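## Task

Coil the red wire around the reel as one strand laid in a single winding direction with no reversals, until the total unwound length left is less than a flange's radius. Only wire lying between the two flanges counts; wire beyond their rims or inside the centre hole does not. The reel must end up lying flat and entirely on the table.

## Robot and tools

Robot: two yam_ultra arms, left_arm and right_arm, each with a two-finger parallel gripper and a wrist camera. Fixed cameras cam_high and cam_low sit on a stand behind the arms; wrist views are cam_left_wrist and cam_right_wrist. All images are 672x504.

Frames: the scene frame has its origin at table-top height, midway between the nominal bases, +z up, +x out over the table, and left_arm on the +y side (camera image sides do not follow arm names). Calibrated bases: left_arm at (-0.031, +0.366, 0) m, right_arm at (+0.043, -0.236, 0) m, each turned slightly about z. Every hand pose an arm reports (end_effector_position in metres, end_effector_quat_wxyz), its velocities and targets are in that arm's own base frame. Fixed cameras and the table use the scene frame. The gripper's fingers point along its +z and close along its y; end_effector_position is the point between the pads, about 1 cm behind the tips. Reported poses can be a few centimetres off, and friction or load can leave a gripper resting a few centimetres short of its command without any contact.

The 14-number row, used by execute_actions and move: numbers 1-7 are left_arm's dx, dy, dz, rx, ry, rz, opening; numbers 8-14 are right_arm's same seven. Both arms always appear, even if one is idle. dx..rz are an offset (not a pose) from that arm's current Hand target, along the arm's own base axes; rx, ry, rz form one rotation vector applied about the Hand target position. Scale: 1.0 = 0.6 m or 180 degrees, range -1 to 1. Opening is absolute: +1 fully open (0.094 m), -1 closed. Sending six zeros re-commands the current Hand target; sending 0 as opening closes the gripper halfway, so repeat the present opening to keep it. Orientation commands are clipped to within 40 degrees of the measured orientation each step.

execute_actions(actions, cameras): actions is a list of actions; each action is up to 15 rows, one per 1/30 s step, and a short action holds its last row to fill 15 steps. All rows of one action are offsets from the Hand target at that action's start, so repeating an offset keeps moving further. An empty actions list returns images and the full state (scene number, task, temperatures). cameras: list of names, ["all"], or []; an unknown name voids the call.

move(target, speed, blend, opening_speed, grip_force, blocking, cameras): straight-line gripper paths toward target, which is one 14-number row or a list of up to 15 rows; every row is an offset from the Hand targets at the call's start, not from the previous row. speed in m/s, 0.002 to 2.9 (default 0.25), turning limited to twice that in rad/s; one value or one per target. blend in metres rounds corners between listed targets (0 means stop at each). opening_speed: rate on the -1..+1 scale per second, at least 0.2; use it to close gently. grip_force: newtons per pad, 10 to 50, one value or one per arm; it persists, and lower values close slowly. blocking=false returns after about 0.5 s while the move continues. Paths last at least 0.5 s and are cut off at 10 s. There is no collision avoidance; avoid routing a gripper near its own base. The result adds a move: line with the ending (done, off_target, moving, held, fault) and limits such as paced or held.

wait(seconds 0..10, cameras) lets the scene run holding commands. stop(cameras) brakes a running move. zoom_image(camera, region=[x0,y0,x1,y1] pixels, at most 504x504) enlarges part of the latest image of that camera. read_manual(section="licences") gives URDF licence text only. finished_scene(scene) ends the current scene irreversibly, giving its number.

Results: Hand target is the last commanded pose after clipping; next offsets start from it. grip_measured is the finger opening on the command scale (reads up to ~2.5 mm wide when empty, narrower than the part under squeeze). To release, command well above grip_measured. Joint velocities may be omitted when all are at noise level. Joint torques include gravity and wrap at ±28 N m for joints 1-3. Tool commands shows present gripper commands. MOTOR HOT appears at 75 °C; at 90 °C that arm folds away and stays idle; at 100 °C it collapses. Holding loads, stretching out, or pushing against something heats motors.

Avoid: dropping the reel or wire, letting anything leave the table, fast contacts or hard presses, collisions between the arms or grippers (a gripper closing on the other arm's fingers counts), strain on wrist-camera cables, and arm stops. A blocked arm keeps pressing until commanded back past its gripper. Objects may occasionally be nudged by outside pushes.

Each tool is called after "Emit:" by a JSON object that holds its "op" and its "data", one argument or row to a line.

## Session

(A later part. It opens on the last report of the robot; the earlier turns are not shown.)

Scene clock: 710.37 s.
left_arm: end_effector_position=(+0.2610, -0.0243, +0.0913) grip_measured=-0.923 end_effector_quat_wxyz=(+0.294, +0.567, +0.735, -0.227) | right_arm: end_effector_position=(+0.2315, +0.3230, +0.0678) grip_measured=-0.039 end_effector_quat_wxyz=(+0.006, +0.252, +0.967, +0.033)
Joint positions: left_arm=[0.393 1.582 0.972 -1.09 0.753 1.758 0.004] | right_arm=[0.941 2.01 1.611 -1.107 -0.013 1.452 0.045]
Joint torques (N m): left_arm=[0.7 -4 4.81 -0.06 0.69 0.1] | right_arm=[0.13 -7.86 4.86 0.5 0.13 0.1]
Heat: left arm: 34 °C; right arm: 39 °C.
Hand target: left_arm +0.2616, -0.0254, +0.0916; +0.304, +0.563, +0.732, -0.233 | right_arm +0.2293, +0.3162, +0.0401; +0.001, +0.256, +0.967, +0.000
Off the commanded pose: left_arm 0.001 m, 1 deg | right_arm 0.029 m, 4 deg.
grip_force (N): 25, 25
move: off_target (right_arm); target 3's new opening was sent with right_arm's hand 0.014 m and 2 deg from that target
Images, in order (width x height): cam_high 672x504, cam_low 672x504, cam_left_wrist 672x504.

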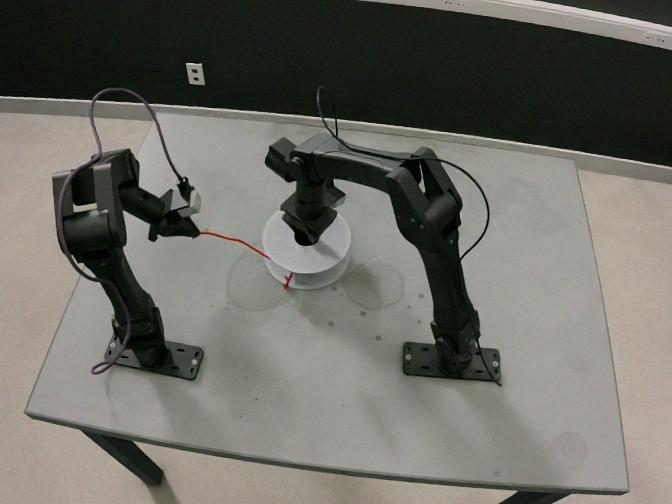

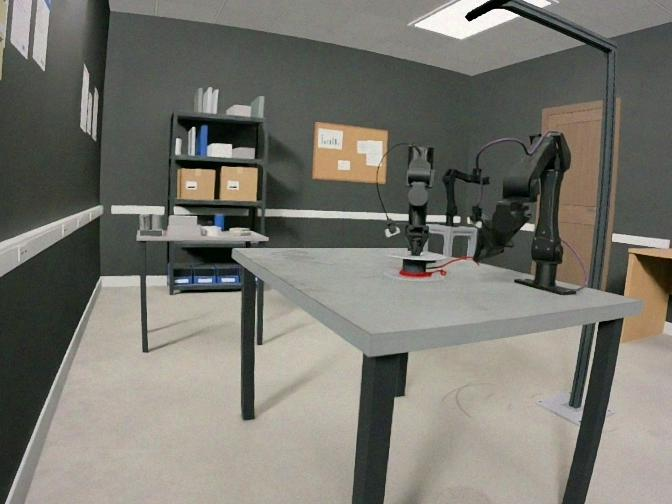

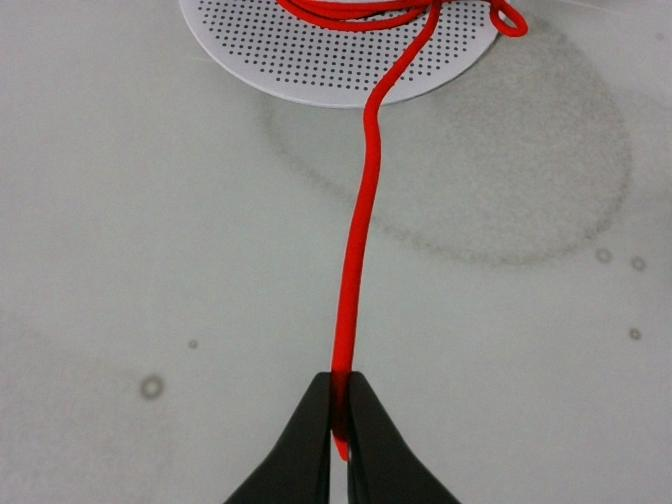

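Emit:
{"op": "move", "data": {
  "target": [
    [0,-0.03,0,0,0,0,-0.93,0,0,0.0,0,0,0.28,0.0],
    [0,-0.1,-0.03,0,0,0,-0.93,0,0,0,0,0,0.56,0.0]
  ],
  "speed": [0.2,0.2],
  "blend": [0.01,0],
  "cameras": ["cam_left_wrist","cam_high","cam_low"]
}}

Emit:
{"op": "zoom_image", "data": {
  "camera": "cam_low",
  "region": [370, 235, 490, 295]
}}

Scene clock: 717.60 s.
left_arm: end_effector_position=(+0.2605, -0.0818, +0.0679) grip_measured=-0.923 end_effector_quat_wxyz=(+0.291, +0.559, +0.739, -0.238) | right_arm: end_effector_position=(+0.2350, +0.3317, +0.0700) grip_measured=-0.019 end_effector_quat_wxyz=(+0.044, -0.567, +0.822, +0.029)
Joint positions: left_arm=[0.168 1.515 0.802 -0.79 0.768 1.436 0.004] | right_arm=[0.941 2.007 1.613 -1.074 -0.025 -0.265 0.046]
Joint torques (N m): left_arm=[-0.64 -5.89 4.67 0.38 0.58 -0.01] | right_arm=[-0.12 -7.87 4.66 0.27 0.18 -0.43]
Heat: left arm: 33 °C; right arm: 38 °C.
Hand target: left_arm +0.2617, -0.0853, +0.0738; +0.304, +0.563, +0.732, -0.233 | right_arm +0.2292, +0.3161, +0.0401; +0.001, -0.582, +0.813, +0.001
Off the commanded pose: left_arm 0.007 m, 2 deg | right_arm 0.034 m, 6 deg.
grip_force (N): 25, 25
move: off_target (right_arm)
Images, in order (width x height): cam_high 672x504, cam_low 672x504, cam_left_wrist 672x504.

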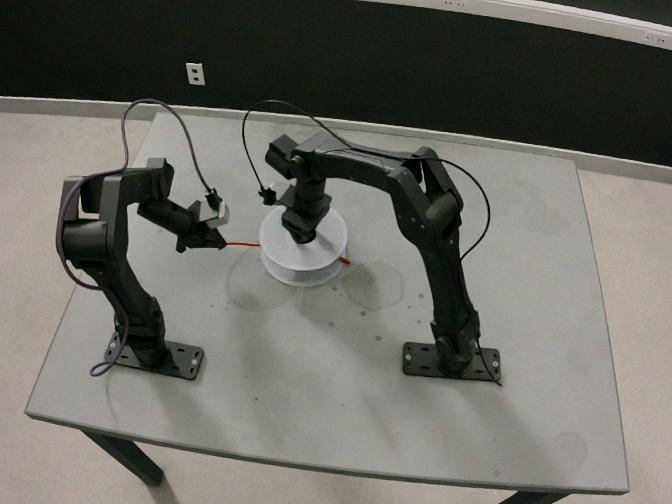

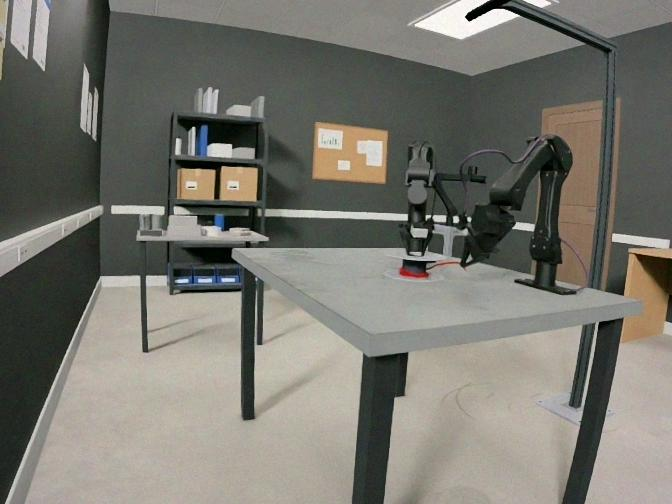

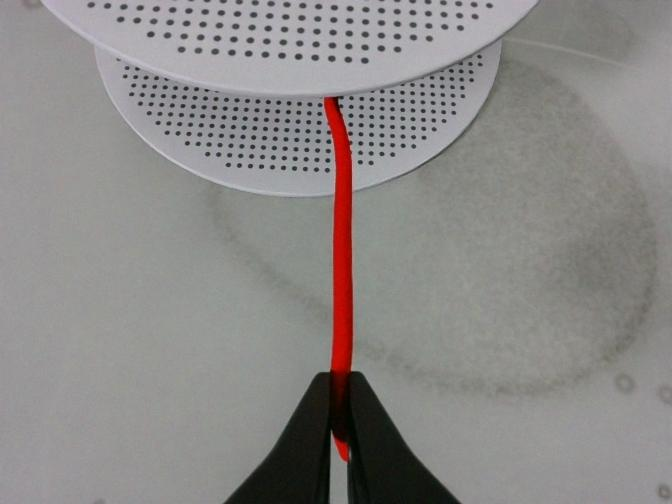

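Scaled by 4.200 from the camera's 672x504 image, which has a finer 960x720 frame.

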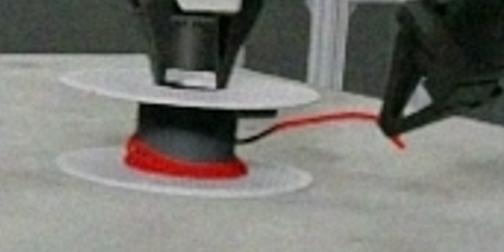

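Emit:
{"op": "move", "data": {
  "target": [
    [0,0,0,0,0,0,-0.93,0.007,0.024,0.0,0,0,0,-0.85],
    [0,0,0,0,0,0,-0.93,0.007,0.024,0.11,0,0,0,-0.85],
    [0,0,0,0,0,0,-0.93,0.007,0.024,0.11,0,0,-0.72,-0.85]
  ],
  "speed": [0.1,0.12,0.6],
  "blend": [0,0.01,0],
  "cameras": ["cam_right_wrist","cam_low"]
}}

Scene clock: 724.33 s.
left_arm: end_effector_position=(+0.2606, -0.0818, +0.0679) grip_measured=-0.923 end_effector_quat_wxyz=(+0.291, +0.559, +0.739, -0.238) | right_arm: end_effector_position=(+0.2341, +0.3304, +0.1024) grip_measured=-0.848 end_effector_quat_wxyz=(-0.006, +0.487, +0.873, +0.004)
Joint positions: left_arm=[0.168 1.515 0.802 -0.79 0.768 1.436 0.004] | right_arm=[0.946 2.092 1.874 -1.347 -0.012 1.964 0.007]
Joint torques (N m): left_arm=[-0.62 -5.91 4.68 0.38 0.59 -0.04] | right_arm=[0.72 -12.23 9.35 -0.01 0.11 0.1]
Heat: left arm: 33 °C; right arm: 38 °C.
Hand target: left_arm +0.2617, -0.0853, +0.0738; +0.304, +0.563, +0.732, -0.233 | right_arm +0.2334, +0.3306, +0.1061; +0.001, +0.488, +0.873, +0.000
Off the commanded pose: left_arm 0.007 m, 2 deg | right_arm 0.004 m, 1 deg.
grip_force (N): 25, 25
move: done
Images, in order (width x height): cam_low 672x504, cam_right_wrist 672x504.

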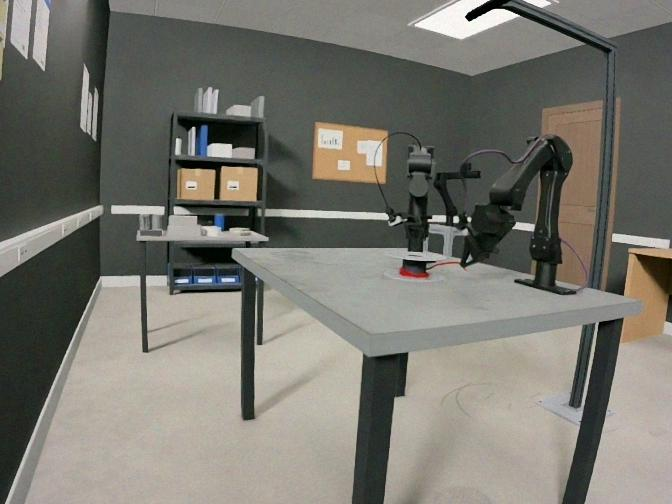

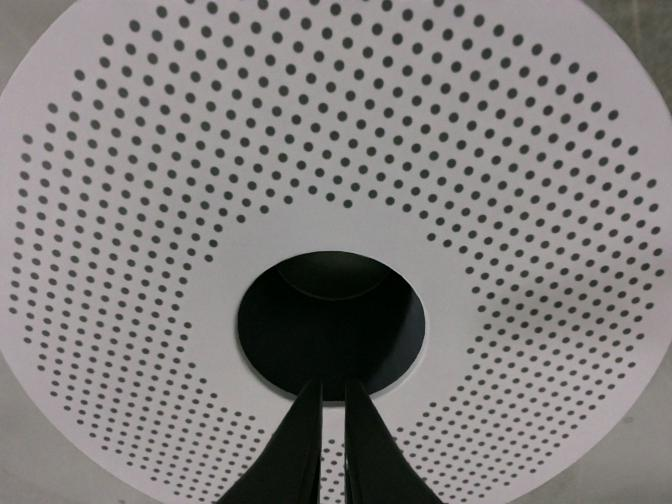

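Emit:
{"op": "move", "data": {
  "target": [
    [0,0,0,0,0,0,-0.93,0,0.001,-0.112,0,0,0,-0.85],
    [0,0,0,0,0,0,-0.93,0,0.001,-0.112,0,0,0,0.0],
    [0,-0.05,-0.02,0,0,0,-0.93,0,0.001,-0.112,0,0,0.28,0.0],
    [0,-0.117,-0.04,0,0,0,-0.93,0,0.001,-0.112,0,0,0.583,0.0]
  ],
  "speed": [0.08,0.1,0.2,0.2],
  "blend": [0,0,0.01,0],
  "cameras": ["cam_left_wrist","cam_high","cam_low"]
}}

Emit:
{"op": "zoom_image", "data": {
  "camera": "cam_low",
  "region": [370, 235, 490, 295]
}}

Scene clock: 733.30 s.
left_arm: end_effector_position=(+0.2610, -0.1516, +0.0446) grip_measured=-0.923 end_effector_quat_wxyz=(+0.292, +0.560, +0.740, -0.233) | right_arm: end_effector_position=(+0.2404, +0.3396, +0.0707) grip_measured=-0.016 end_effector_quat_wxyz=(+0.033, -0.374, +0.926, +0.029)
Joint positions: left_arm=[-0.136 1.492 0.659 -0.391 0.697 1.033 0.004] | right_arm=[0.946 2.06 1.696 -1.119 -0.014 0.18 0.046]
Joint torques (N m): left_arm=[-0.62 -5.12 4.81 0.92 0.52 -0.01] | right_arm=[0.59 -7.95 4.6 0.42 0.08 -0.44]
Heat: left arm: 33 °C; right arm: 38 °C.
Hand target: left_arm +0.2617, -0.1555, +0.0497; +0.304, +0.563, +0.732, -0.233 | right_arm +0.2334, +0.3311, +0.0388; +0.001, -0.395, +0.919, +0.000
Off the commanded pose: left_arm 0.007 m, 2 deg | right_arm 0.034 m, 6 deg.
grip_force (N): 25, 25
move: off_target (right_arm); target 2's new opening was sent with right_arm's hand 0.012 m and 2 deg from that target
Images, in order (width x height): cam_high 672x504, cam_low 672x504, cam_left_wrist 672x504.

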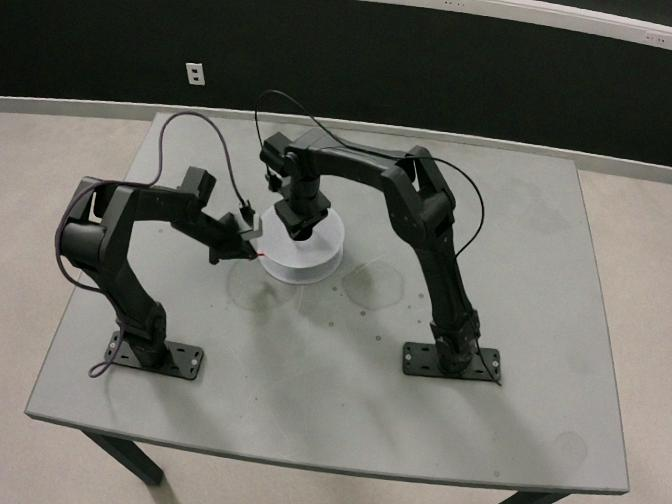

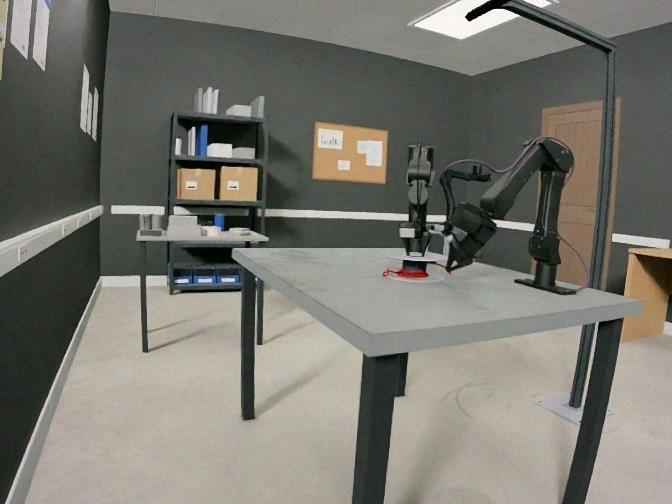

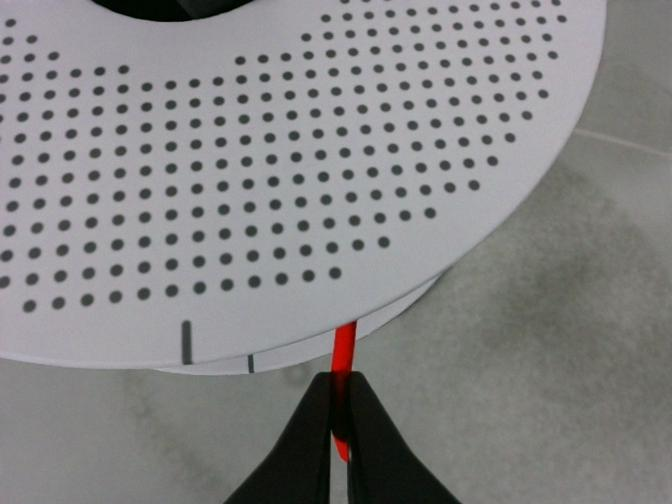

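Scaled by 4.200 from the camera's 672x504 image, which has a finer 960x720 frame.

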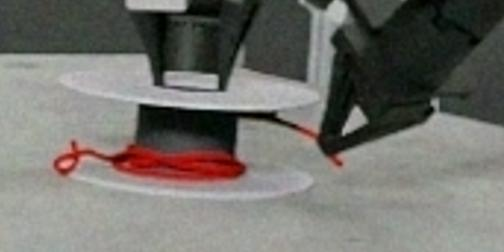

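Emit:
{"op": "move", "data": {
  "target": [
    [0.002,-0.005,-0.025,0,0,0,-0.93,0,0,0,0,0,0,0.0],
    [0.018,-0.042,-0.03,0,0,0,-0.93,0,0,0,0,0,0,0.0]
  ],
  "speed": [0.05,0.03],
  "cameras": ["cam_left_wrist","cam_low"]
}}

Emit:
{"op": "zoom_image", "data": {
  "camera": "cam_low",
  "region": [370, 235, 490, 295]
}}

Scene clock: 738.20 s.
left_arm: end_effector_position=(+0.2624, -0.1731, +0.0241) grip_measured=-0.923 end_effector_quat_wxyz=(+0.284, +0.558, +0.744, -0.233) | right_arm: end_effector_position=(+0.2404, +0.3396, +0.0707) grip_measured=-0.016 end_effector_quat_wxyz=(+0.033, -0.374, +0.926, +0.029)
Joint positions: left_arm=[-0.229 1.566 0.627 -0.232 0.657 0.921 0.004] | right_arm=[0.946 2.06 1.696 -1.119 -0.014 0.18 0.046]
Joint torques (N m): left_arm=[-0.77 -3.79 6.99 1.14 0.53 -0.04] | right_arm=[0.65 -8.05 4.62 0.42 0.12 -0.46]
Heat: left arm: 33 °C; right arm: 37 °C.
Hand target: left_arm +0.2725, -0.1807, +0.0318; +0.304, +0.563, +0.732, -0.233 | right_arm +0.2334, +0.3311, +0.0388; +0.001, -0.395, +0.919, +0.000
Off the commanded pose: left_arm 0.015 m, 3 deg | right_arm 0.034 m, 6 deg.
grip_force (N): 25, 25
move: off_target (left_arm, right_arm)
Images, in order (width x height): cam_low 672x504, cam_left_wrist 672x504.

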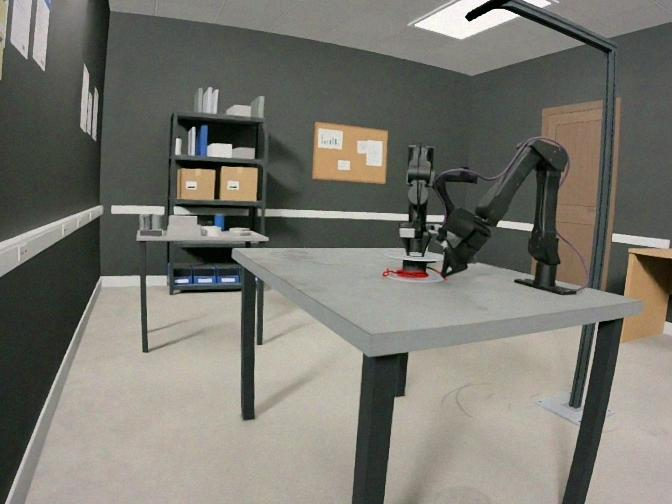

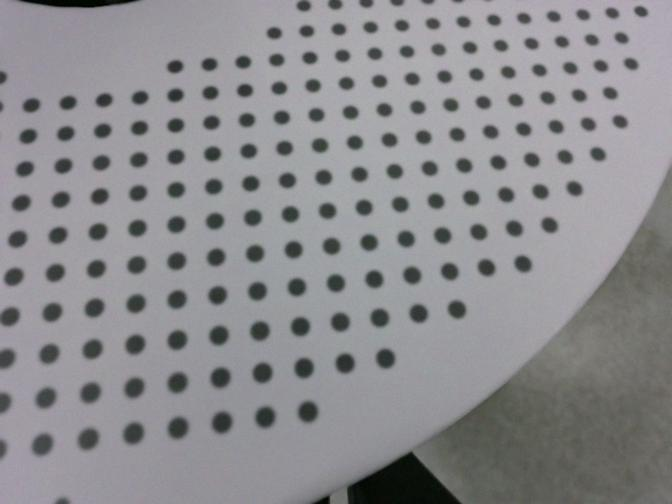

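Scaled by 4.200 from the camera's 672x504 image, which has a finer 960x720 frame.

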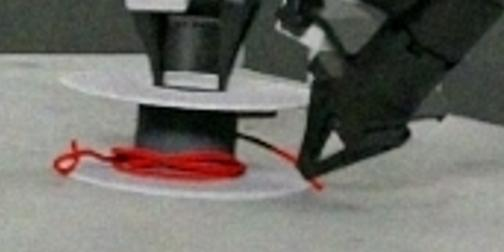

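Emit:
{"op": "move", "data": {
  "target": [
    [0.0,0,0,0,0,0,-0.4,0,0,0,0,0,0,0.0],
    [-0.03,0.1,0.1,0,0,0,-0.4,0,0,0,0,0,0,0.0],
    [-0.06,0.2,0.2,0,0,0,-0.4,0,0,0,0,0,0,0.0]
  ],
  "speed": [0.05,0.05,0.1],
  "cameras": ["cam_left_wrist","cam_low","cam_high"]
}}

Emit:
{"op": "zoom_image", "data": {
  "camera": "cam_low",
  "region": [370, 235, 490, 295]
}}

Emit:
{"op": "zoom_image", "data": {
  "camera": "cam_high",
  "region": [200, 180, 400, 310]
}}

Scene clock: 744.30 s.
left_arm: end_effector_position=(+0.2322, -0.0603, +0.1413) grip_measured=-0.402 end_effector_quat_wxyz=(+0.289, +0.563, +0.738, -0.234) | right_arm: end_effector_position=(+0.2404, +0.3396, +0.0707) grip_measured=-0.016 end_effector_quat_wxyz=(+0.033, -0.374, +0.926, +0.029)
Joint positions: left_arm=[0.285 1.361 0.983 -1.236 0.76 1.607 0.028] | right_arm=[0.946 2.06 1.696 -1.119 -0.014 0.179 0.046]
Joint torques (N m): left_arm=[0.72 -3.25 8.29 -0.11 0.72 0.1] | right_arm=[0.59 -8.02 4.6 0.42 0.12 -0.43]
Heat: left arm: 33 °C; right arm: 37 °C.
Hand target: left_arm +0.2365, -0.0607, +0.1518; +0.304, +0.563, +0.732, -0.233 | right_arm +0.2334, +0.3311, +0.0388; +0.001, -0.395, +0.919, +0.000
Off the commanded pose: left_arm 0.011 m, 2 deg | right_arm 0.034 m, 6 deg.
grip_force (N): 25, 25
move: off_target (left_arm, right_arm)
Images, in order (width x height): cam_high 672x504, cam_low 672x504, cam_left_wrist 672x504.

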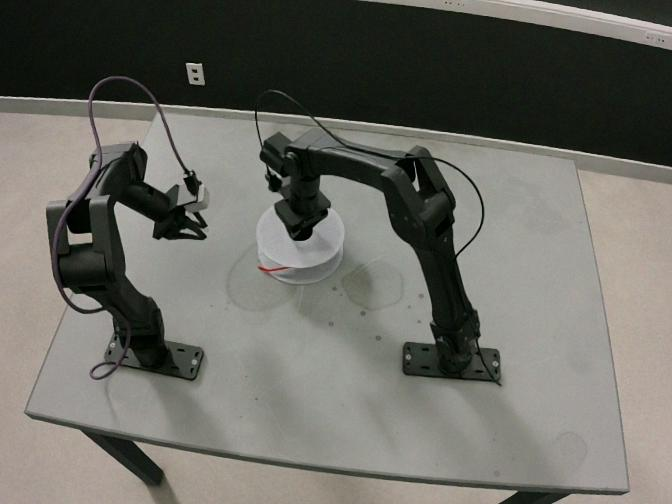

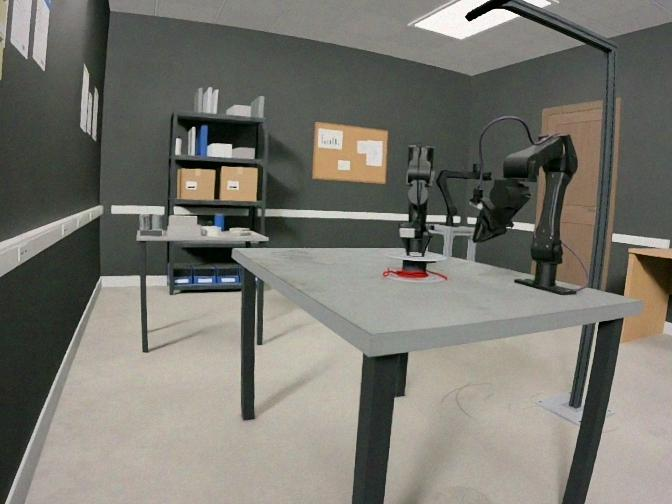

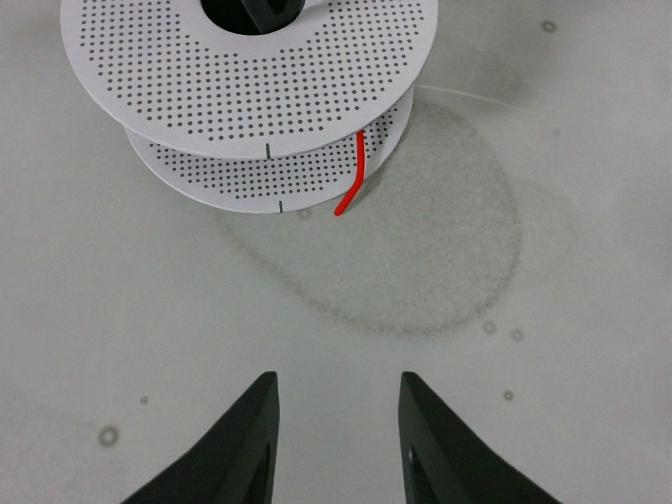

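Scaled by 4.200 from the camera's 672x504 image, which has a finer 960x720 frame.

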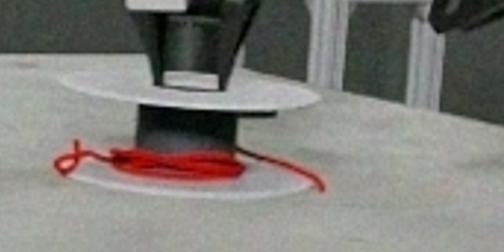

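Scaled by 2.520 from the camera's 672x504 image, which has a finer 960x720 frame.

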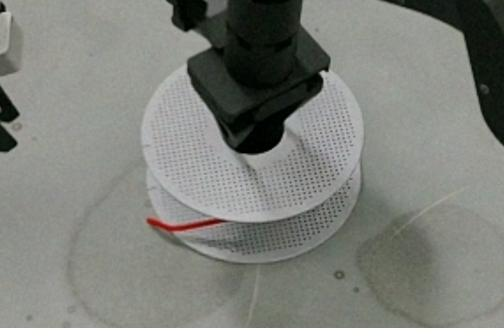

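Emit:
{"op": "move", "data": {
  "target": [
    [0.0,0,0,0,0,0,-0.4,0.012,0.014,0.0,0,0,0,-0.85],
    [0.0,0,0,0,0,0,-0.4,0.012,0.014,0.15,0,0,0,-0.85],
    [0.0,0,0,0,0,0,-0.4,0.06,0.03,0.3,0,0,0,-0.5]
  ],
  "speed": [0.1,0.1,0.15],
  "cameras": ["all"]
}}

Emit:
{"op": "zoom_image", "data": {
  "camera": "cam_low",
  "region": [370, 235, 470, 295]
}}

Emit:
{"op": "zoom_image", "data": {
  "camera": "cam_high",
  "region": [240, 190, 360, 300]
}}

Scene clock: 750.33 s.
left_arm: end_effector_position=(+0.2320, -0.0604, +0.1413) grip_measured=-0.402 end_effector_quat_wxyz=(+0.289, +0.563, +0.738, -0.234) | right_arm: end_effector_position=(+0.2682, +0.3544, +0.2019) grip_measured=-0.502 end_effector_quat_wxyz=(+0.086, -0.390, +0.915, +0.056)
Joint positions: left_arm=[0.285 1.361 0.983 -1.237 0.76 1.608 0.028] | right_arm=[0.915 2.155 2.358 -1.568 -0.013 0.11 0.023]
Joint torques (N m): left_arm=[0.73 -3.25 8.28 -0.11 0.73 0.1] | right_arm=[-0.51 -15.39 8.69 0.47 0.09 -0.12]
Heat: left arm: 33 °C; right arm: 37 °C.
Hand target: left_arm +0.2365, -0.0607, +0.1518; +0.304, +0.563, +0.732, -0.233 | right_arm +0.2694, +0.3491, +0.2189; +0.001, -0.395, +0.919, +0.000
Off the commanded pose: left_arm 0.011 m, 2 deg | right_arm 0.018 m, 12 deg.
joint sent to its limit (right arm) — joint 4 (wrist pitch), lower limit. The joint targets are off in orientation, not in position.
grip_force (N): 25, 25
move: off_target (left_arm, right_arm); target 3's new opening was sent with right_arm's hand 0.018 m and 12 deg from that target

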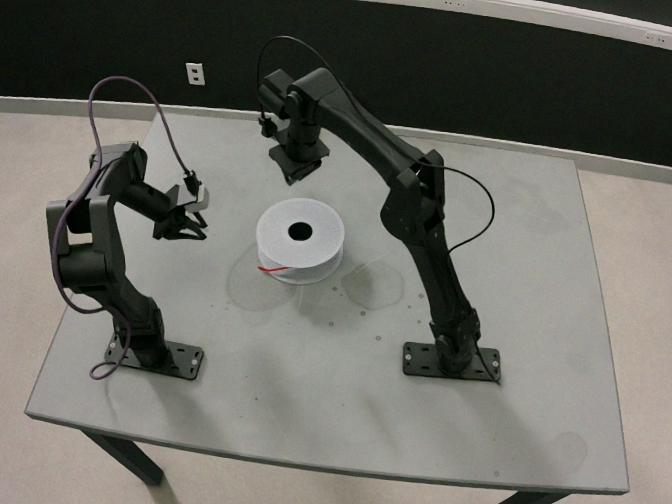

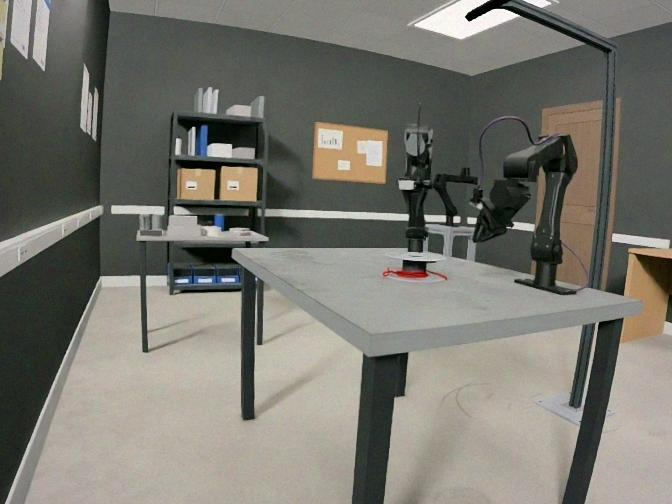

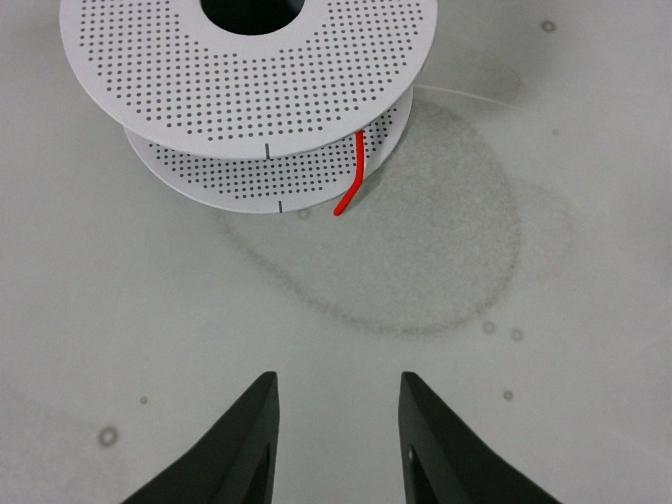

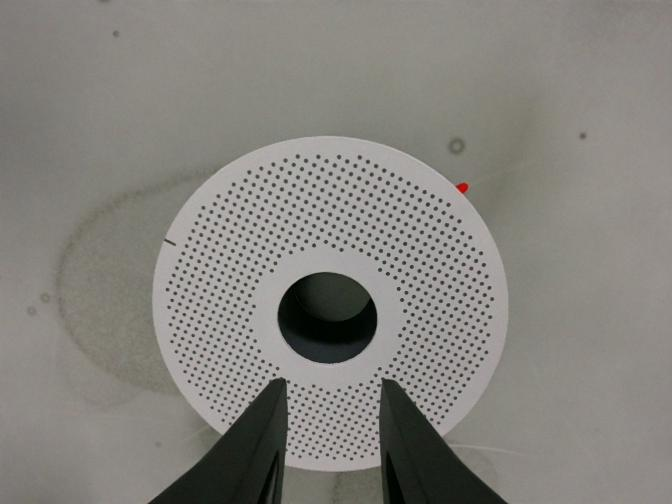

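Scaled by 5.040 from the camera's 672x504 image, which has a finer 960x720 frame.

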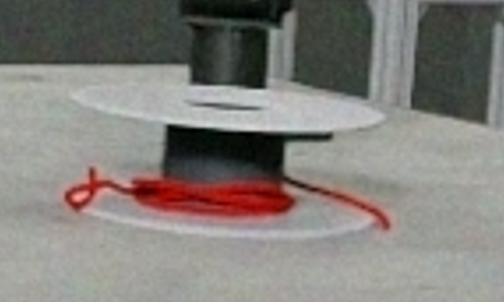

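Scaled by 4.200 from the camera's 672x504 image, which has a finer 960x720 frame.

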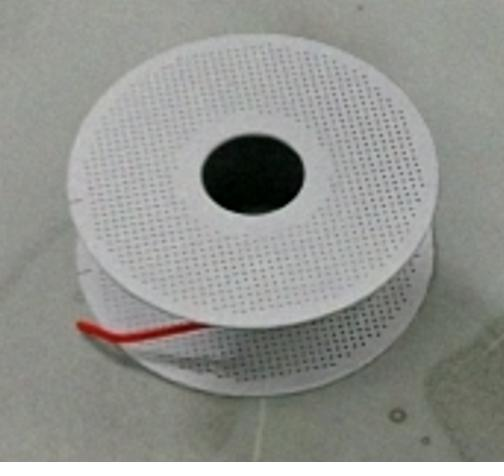

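Emit:
{"op": "move", "data": {
  "target": [
    [0.014,-0.137,-0.158,0,0,0,-1,0,0,0,0,0,0,-0.5],
    [0.014,-0.137,-0.226,0,0,0,-1,0,0,0,0,0,0,-0.5],
    [0.051,-0.178,-0.226,0,0,0,-1,0,0,0,0,0,0,-0.5]
  ],
  "speed": [0.15,0.06,0.03],
  "cameras": ["cam_left_wrist","cam_low","cam_high"]
}}

Emit:
{"op": "zoom_image", "data": {
  "camera": "cam_low",
  "region": [370, 235, 470, 295]
}}

Scene clock: 765.03 s.
left_arm: end_effector_position=(+0.2592, -0.1651, +0.0159) grip_measured=-0.995 end_effector_quat_wxyz=(+0.300, +0.559, +0.734, -0.242) | right_arm: end_effector_position=(+0.2682, +0.3544, +0.2019) grip_measured=-0.502 end_effector_quat_wxyz=(+0.086, -0.390, +0.915, +0.056)
Joint positions: left_arm=[-0.18 1.585 0.579 -0.174 0.706 0.976 0] | right_arm=[0.915 2.155 2.358 -1.568 -0.013 0.11 0.023]
Joint torques (N m): left_arm=[-0.87 -3.07 6.61 0.96 0.21 -0.06] | right_arm=[-0.58 -15.36 8.72 0.47 0.08 -0.09]
Heat: left arm: 33 °C; right arm: 42 °C.
Hand target: left_arm +0.2671, -0.1676, +0.0162; +0.304, +0.563, +0.732, -0.233 | right_arm +0.2694, +0.3491, +0.2189; +0.001, -0.395, +0.919, +0.000
Off the commanded pose: left_arm 0.008 m, 1 deg | right_arm 0.018 m, 12 deg.
joint sent to its limit (right arm) — joint 4 (wrist pitch), lower limit. The joint targets are off in orientation, not in position.
grip_force (N): 25, 25
move: off_target (right_arm)
Images, in order (width x height): cam_high 672x504, cam_low 672x504, cam_left_wrist 672x504.

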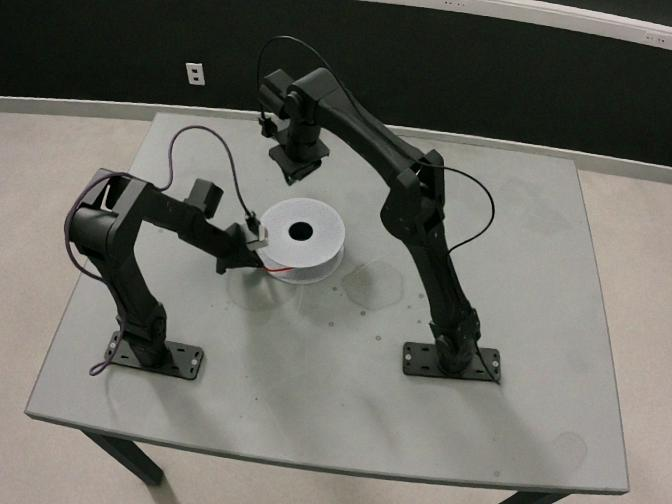

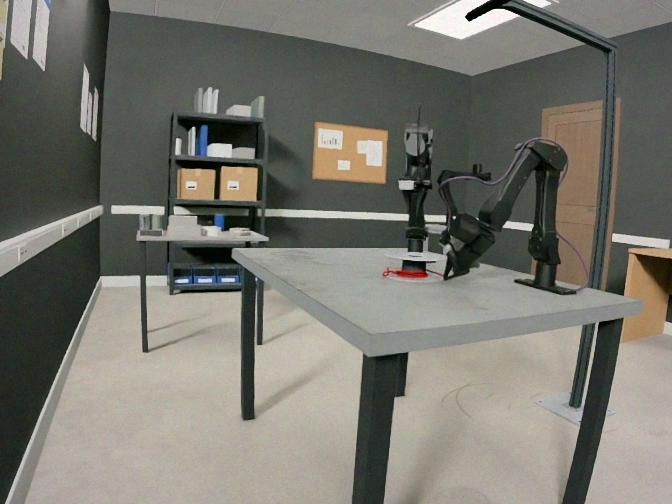

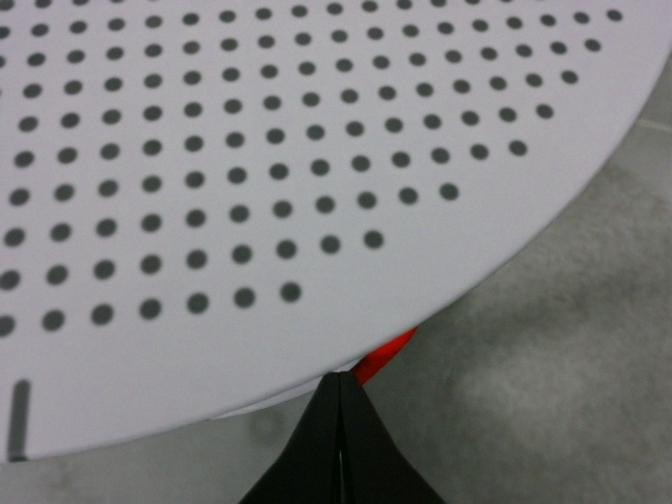

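Scaled by 5.040 from the camera's 672x504 image, which has a finer 960x720 frame.

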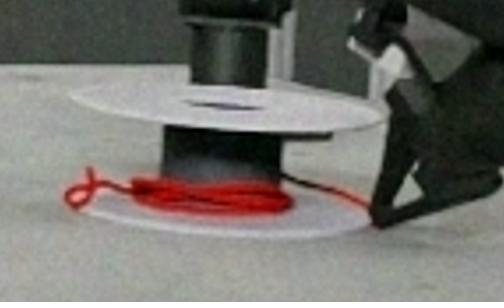

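Emit:
{"op": "move", "data": {
  "target": [
    [0.0,0.0,0.02,0,0,0,-1,0,0,0,0,0,0,-0.5],
    [0.016,-0.022,0.02,0,0,0,-1,0,0,0,0,0,0,-0.5]
  ],
  "speed": [0.04,0.03],
  "cameras": ["cam_left_wrist"]
}}

Emit:
{"op": "move", "data": {
  "target": [
    [-0.03,0.1,0.1,0,0,0,-1,0,0,0,0,0,0,-0.5],
    [-0.06,0.18,0.2,0,0,0,-0.5,0,0,0,0,0,0,-0.5]
  ],
  "speed": [0.06,0.12],
  "cameras": ["cam_left_wrist","cam_low","cam_high"]
}}

Emit:
{"op": "zoom_image", "data": {
  "camera": "cam_low",
  "region": [370, 235, 470, 295]
}}

Scene clock: 768.60 s.
left_arm: end_effector_position=(+0.2677, -0.1747, +0.0216) grip_measured=-0.995 end_effector_quat_wxyz=(+0.290, +0.560, +0.740, -0.233) | right_arm: end_effector_position=(+0.2682, +0.3544, +0.2019) grip_measured=-0.502 end_effector_quat_wxyz=(+0.086, -0.390, +0.915, +0.056)
Joint positions: left_arm=[-0.227 1.592 0.633 -0.201 0.663 0.924 0] | right_arm=[0.915 2.155 2.358 -1.568 -0.013 0.11 0.023]
Joint torques (N m): left_arm=[-0.62 -3.85 7.31 0.99 0.46 -0.05] | right_arm=[-0.57 -15.38 8.62 0.45 0.08 -0.09]
Heat: left arm: 33 °C; right arm: 43 °C.
Hand target: left_arm +0.2767, -0.1807, +0.0282; +0.304, +0.563, +0.732, -0.233 | right_arm +0.2694, +0.3491, +0.2189; +0.001, -0.395, +0.919, +0.000
Off the commanded pose: left_arm 0.013 m, 2 deg | right_arm 0.018 m, 12 deg.
joint sent to its limit (right arm) — joint 4 (wrist pitch), lower limit. The joint targets are off in orientation, not in position.
grip_force (N): 25, 25
move: off_target (left_arm, right_arm)
Images, in order (width x height): cam_left_wrist 672x504.

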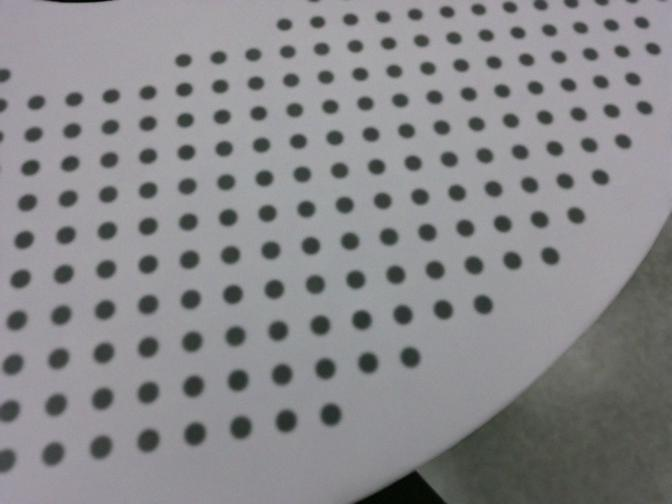

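Scene clock: 772.67 s.
left_arm: end_effector_position=(+0.2362, -0.0723, +0.1353) grip_measured=-0.502 end_effector_quat_wxyz=(+0.285, +0.562, +0.740, -0.237) | right_arm: end_effector_position=(+0.2682, +0.3544, +0.2019) grip_measured=-0.502 end_effector_quat_wxyz=(+0.086, -0.390, +0.915, +0.056)
Joint positions: left_arm=[0.225 1.36 0.958 -1.167 0.76 1.523 0.023] | right_arm=[0.915 2.155 2.358 -1.568 -0.013 0.11 0.023]
Joint torques (N m): left_arm=[0.79 -4.03 8.42 -0.03 0.74 0.1] | right_arm=[-0.55 -15.36 8.69 0.46 0.08 -0.11]
Heat: left arm: 33 °C; right arm: 44 °C.
Hand target: left_arm +0.2407, -0.0727, +0.1482; +0.304, +0.563, +0.732, -0.233 | right_arm +0.2694, +0.3491, +0.2189; +0.001, -0.395, +0.919, +0.000
Off the commanded pose: left_arm 0.014 m, 2 deg | right_arm 0.018 m, 12 deg.
joint sent to its limit (right arm) — joint 4 (wrist pitch), lower limit. The joint targets are off in orientation, not in position.
grip_force (N): 25, 25
move: off_target (left_arm, right_arm); target 2's new opening was sent with left_arm's hand 0.014 m and 2 deg from that target
Images, in order (width x height): cam_high 672x504, cam_low 672x504, cam_left_wrist 672x504.

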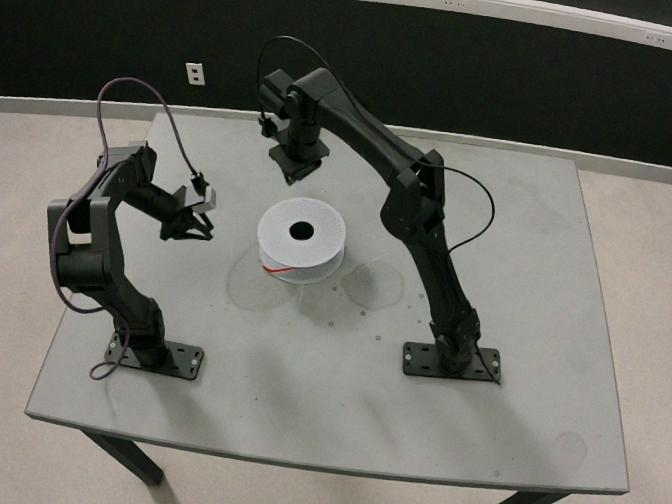

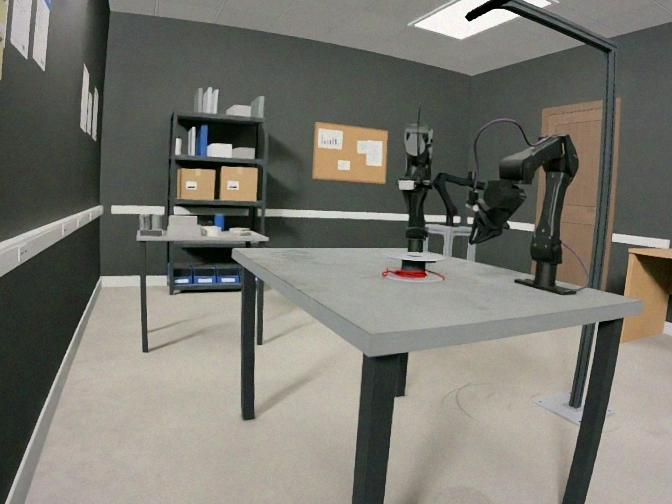

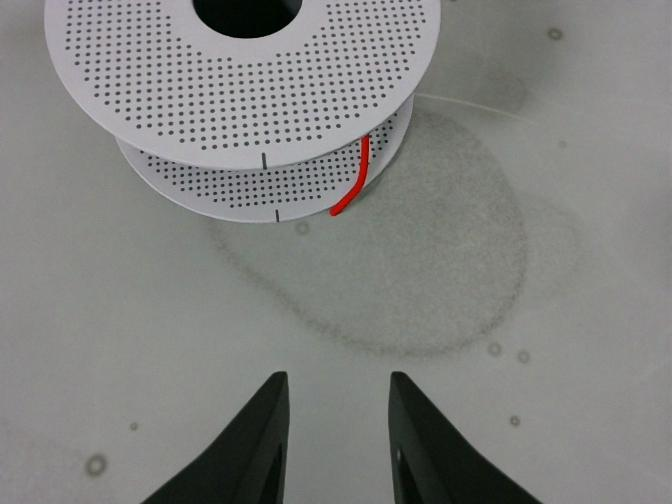

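Scaled by 5.040 from the camera's 672x504 image, which has a finer 960x720 frame.

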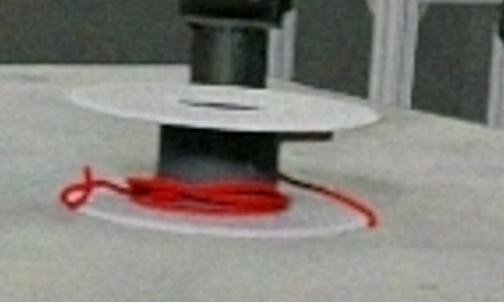

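Emit:
{"op": "move", "data": {
  "target": [
    [0,0,0,0,0,0,-0.5,0.13,-0.06,-0.1,0,0,0,-0.5]
  ],
  "speed": [0.15],
  "cameras": ["cam_right_wrist"]
}}

Scene clock: 775.00 s.
left_arm: end_effector_position=(+0.2362, -0.0723, +0.1353) grip_measured=-0.502 end_effector_quat_wxyz=(+0.285, +0.562, +0.740, -0.237) | right_arm: end_effector_position=(+0.3448, +0.3139, +0.1619) grip_measured=-0.502 end_effector_quat_wxyz=(+0.067, -0.390, +0.918, +0.029)
Joint positions: left_arm=[0.225 1.36 0.958 -1.167 0.76 1.523 0.023] | right_arm=[0.732 2.303 2.448 -1.571 -0.012 -0.07 0.023]
Joint torques (N m): left_arm=[0.77 -4.03 8.43 -0.02 0.73 0.1] | right_arm=[-0.13 -12.51 8.99 0.35 0.07 -0.14]
Heat: left arm: 34 °C; right arm: 44 °C.
Hand target: left_arm +0.2407, -0.0727, +0.1482; +0.304, +0.563, +0.732, -0.233 | right_arm +0.3474, +0.3131, +0.1589; +0.001, -0.395, +0.919, +0.000
Off the commanded pose: left_arm 0.014 m, 2 deg | right_arm 0.004 m, 8 deg.
joint sent to its limit (right arm) — joint 4 (wrist pitch), lower limit. The joint targets are off in orientation, not in position.
grip_force (N): 25, 25
move: off_target (left_arm, right_arm)
Images, in order (width x height): cam_right_wrist 672x504.

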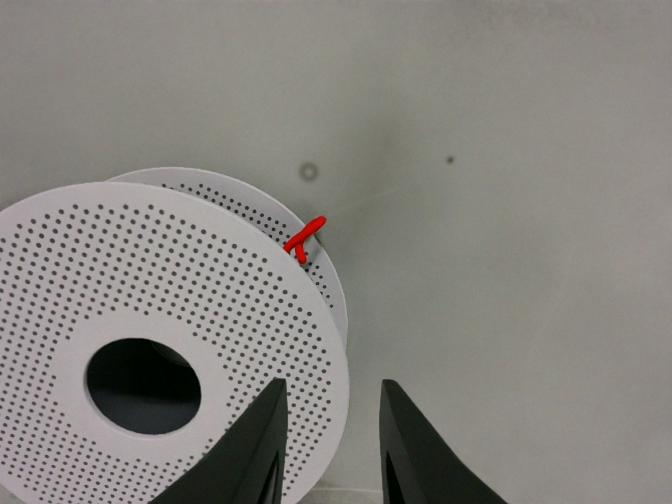

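Emit:
{"op": "finished_scene", "data": {
  "scene": 1
}}

The scene is finished: the task was done.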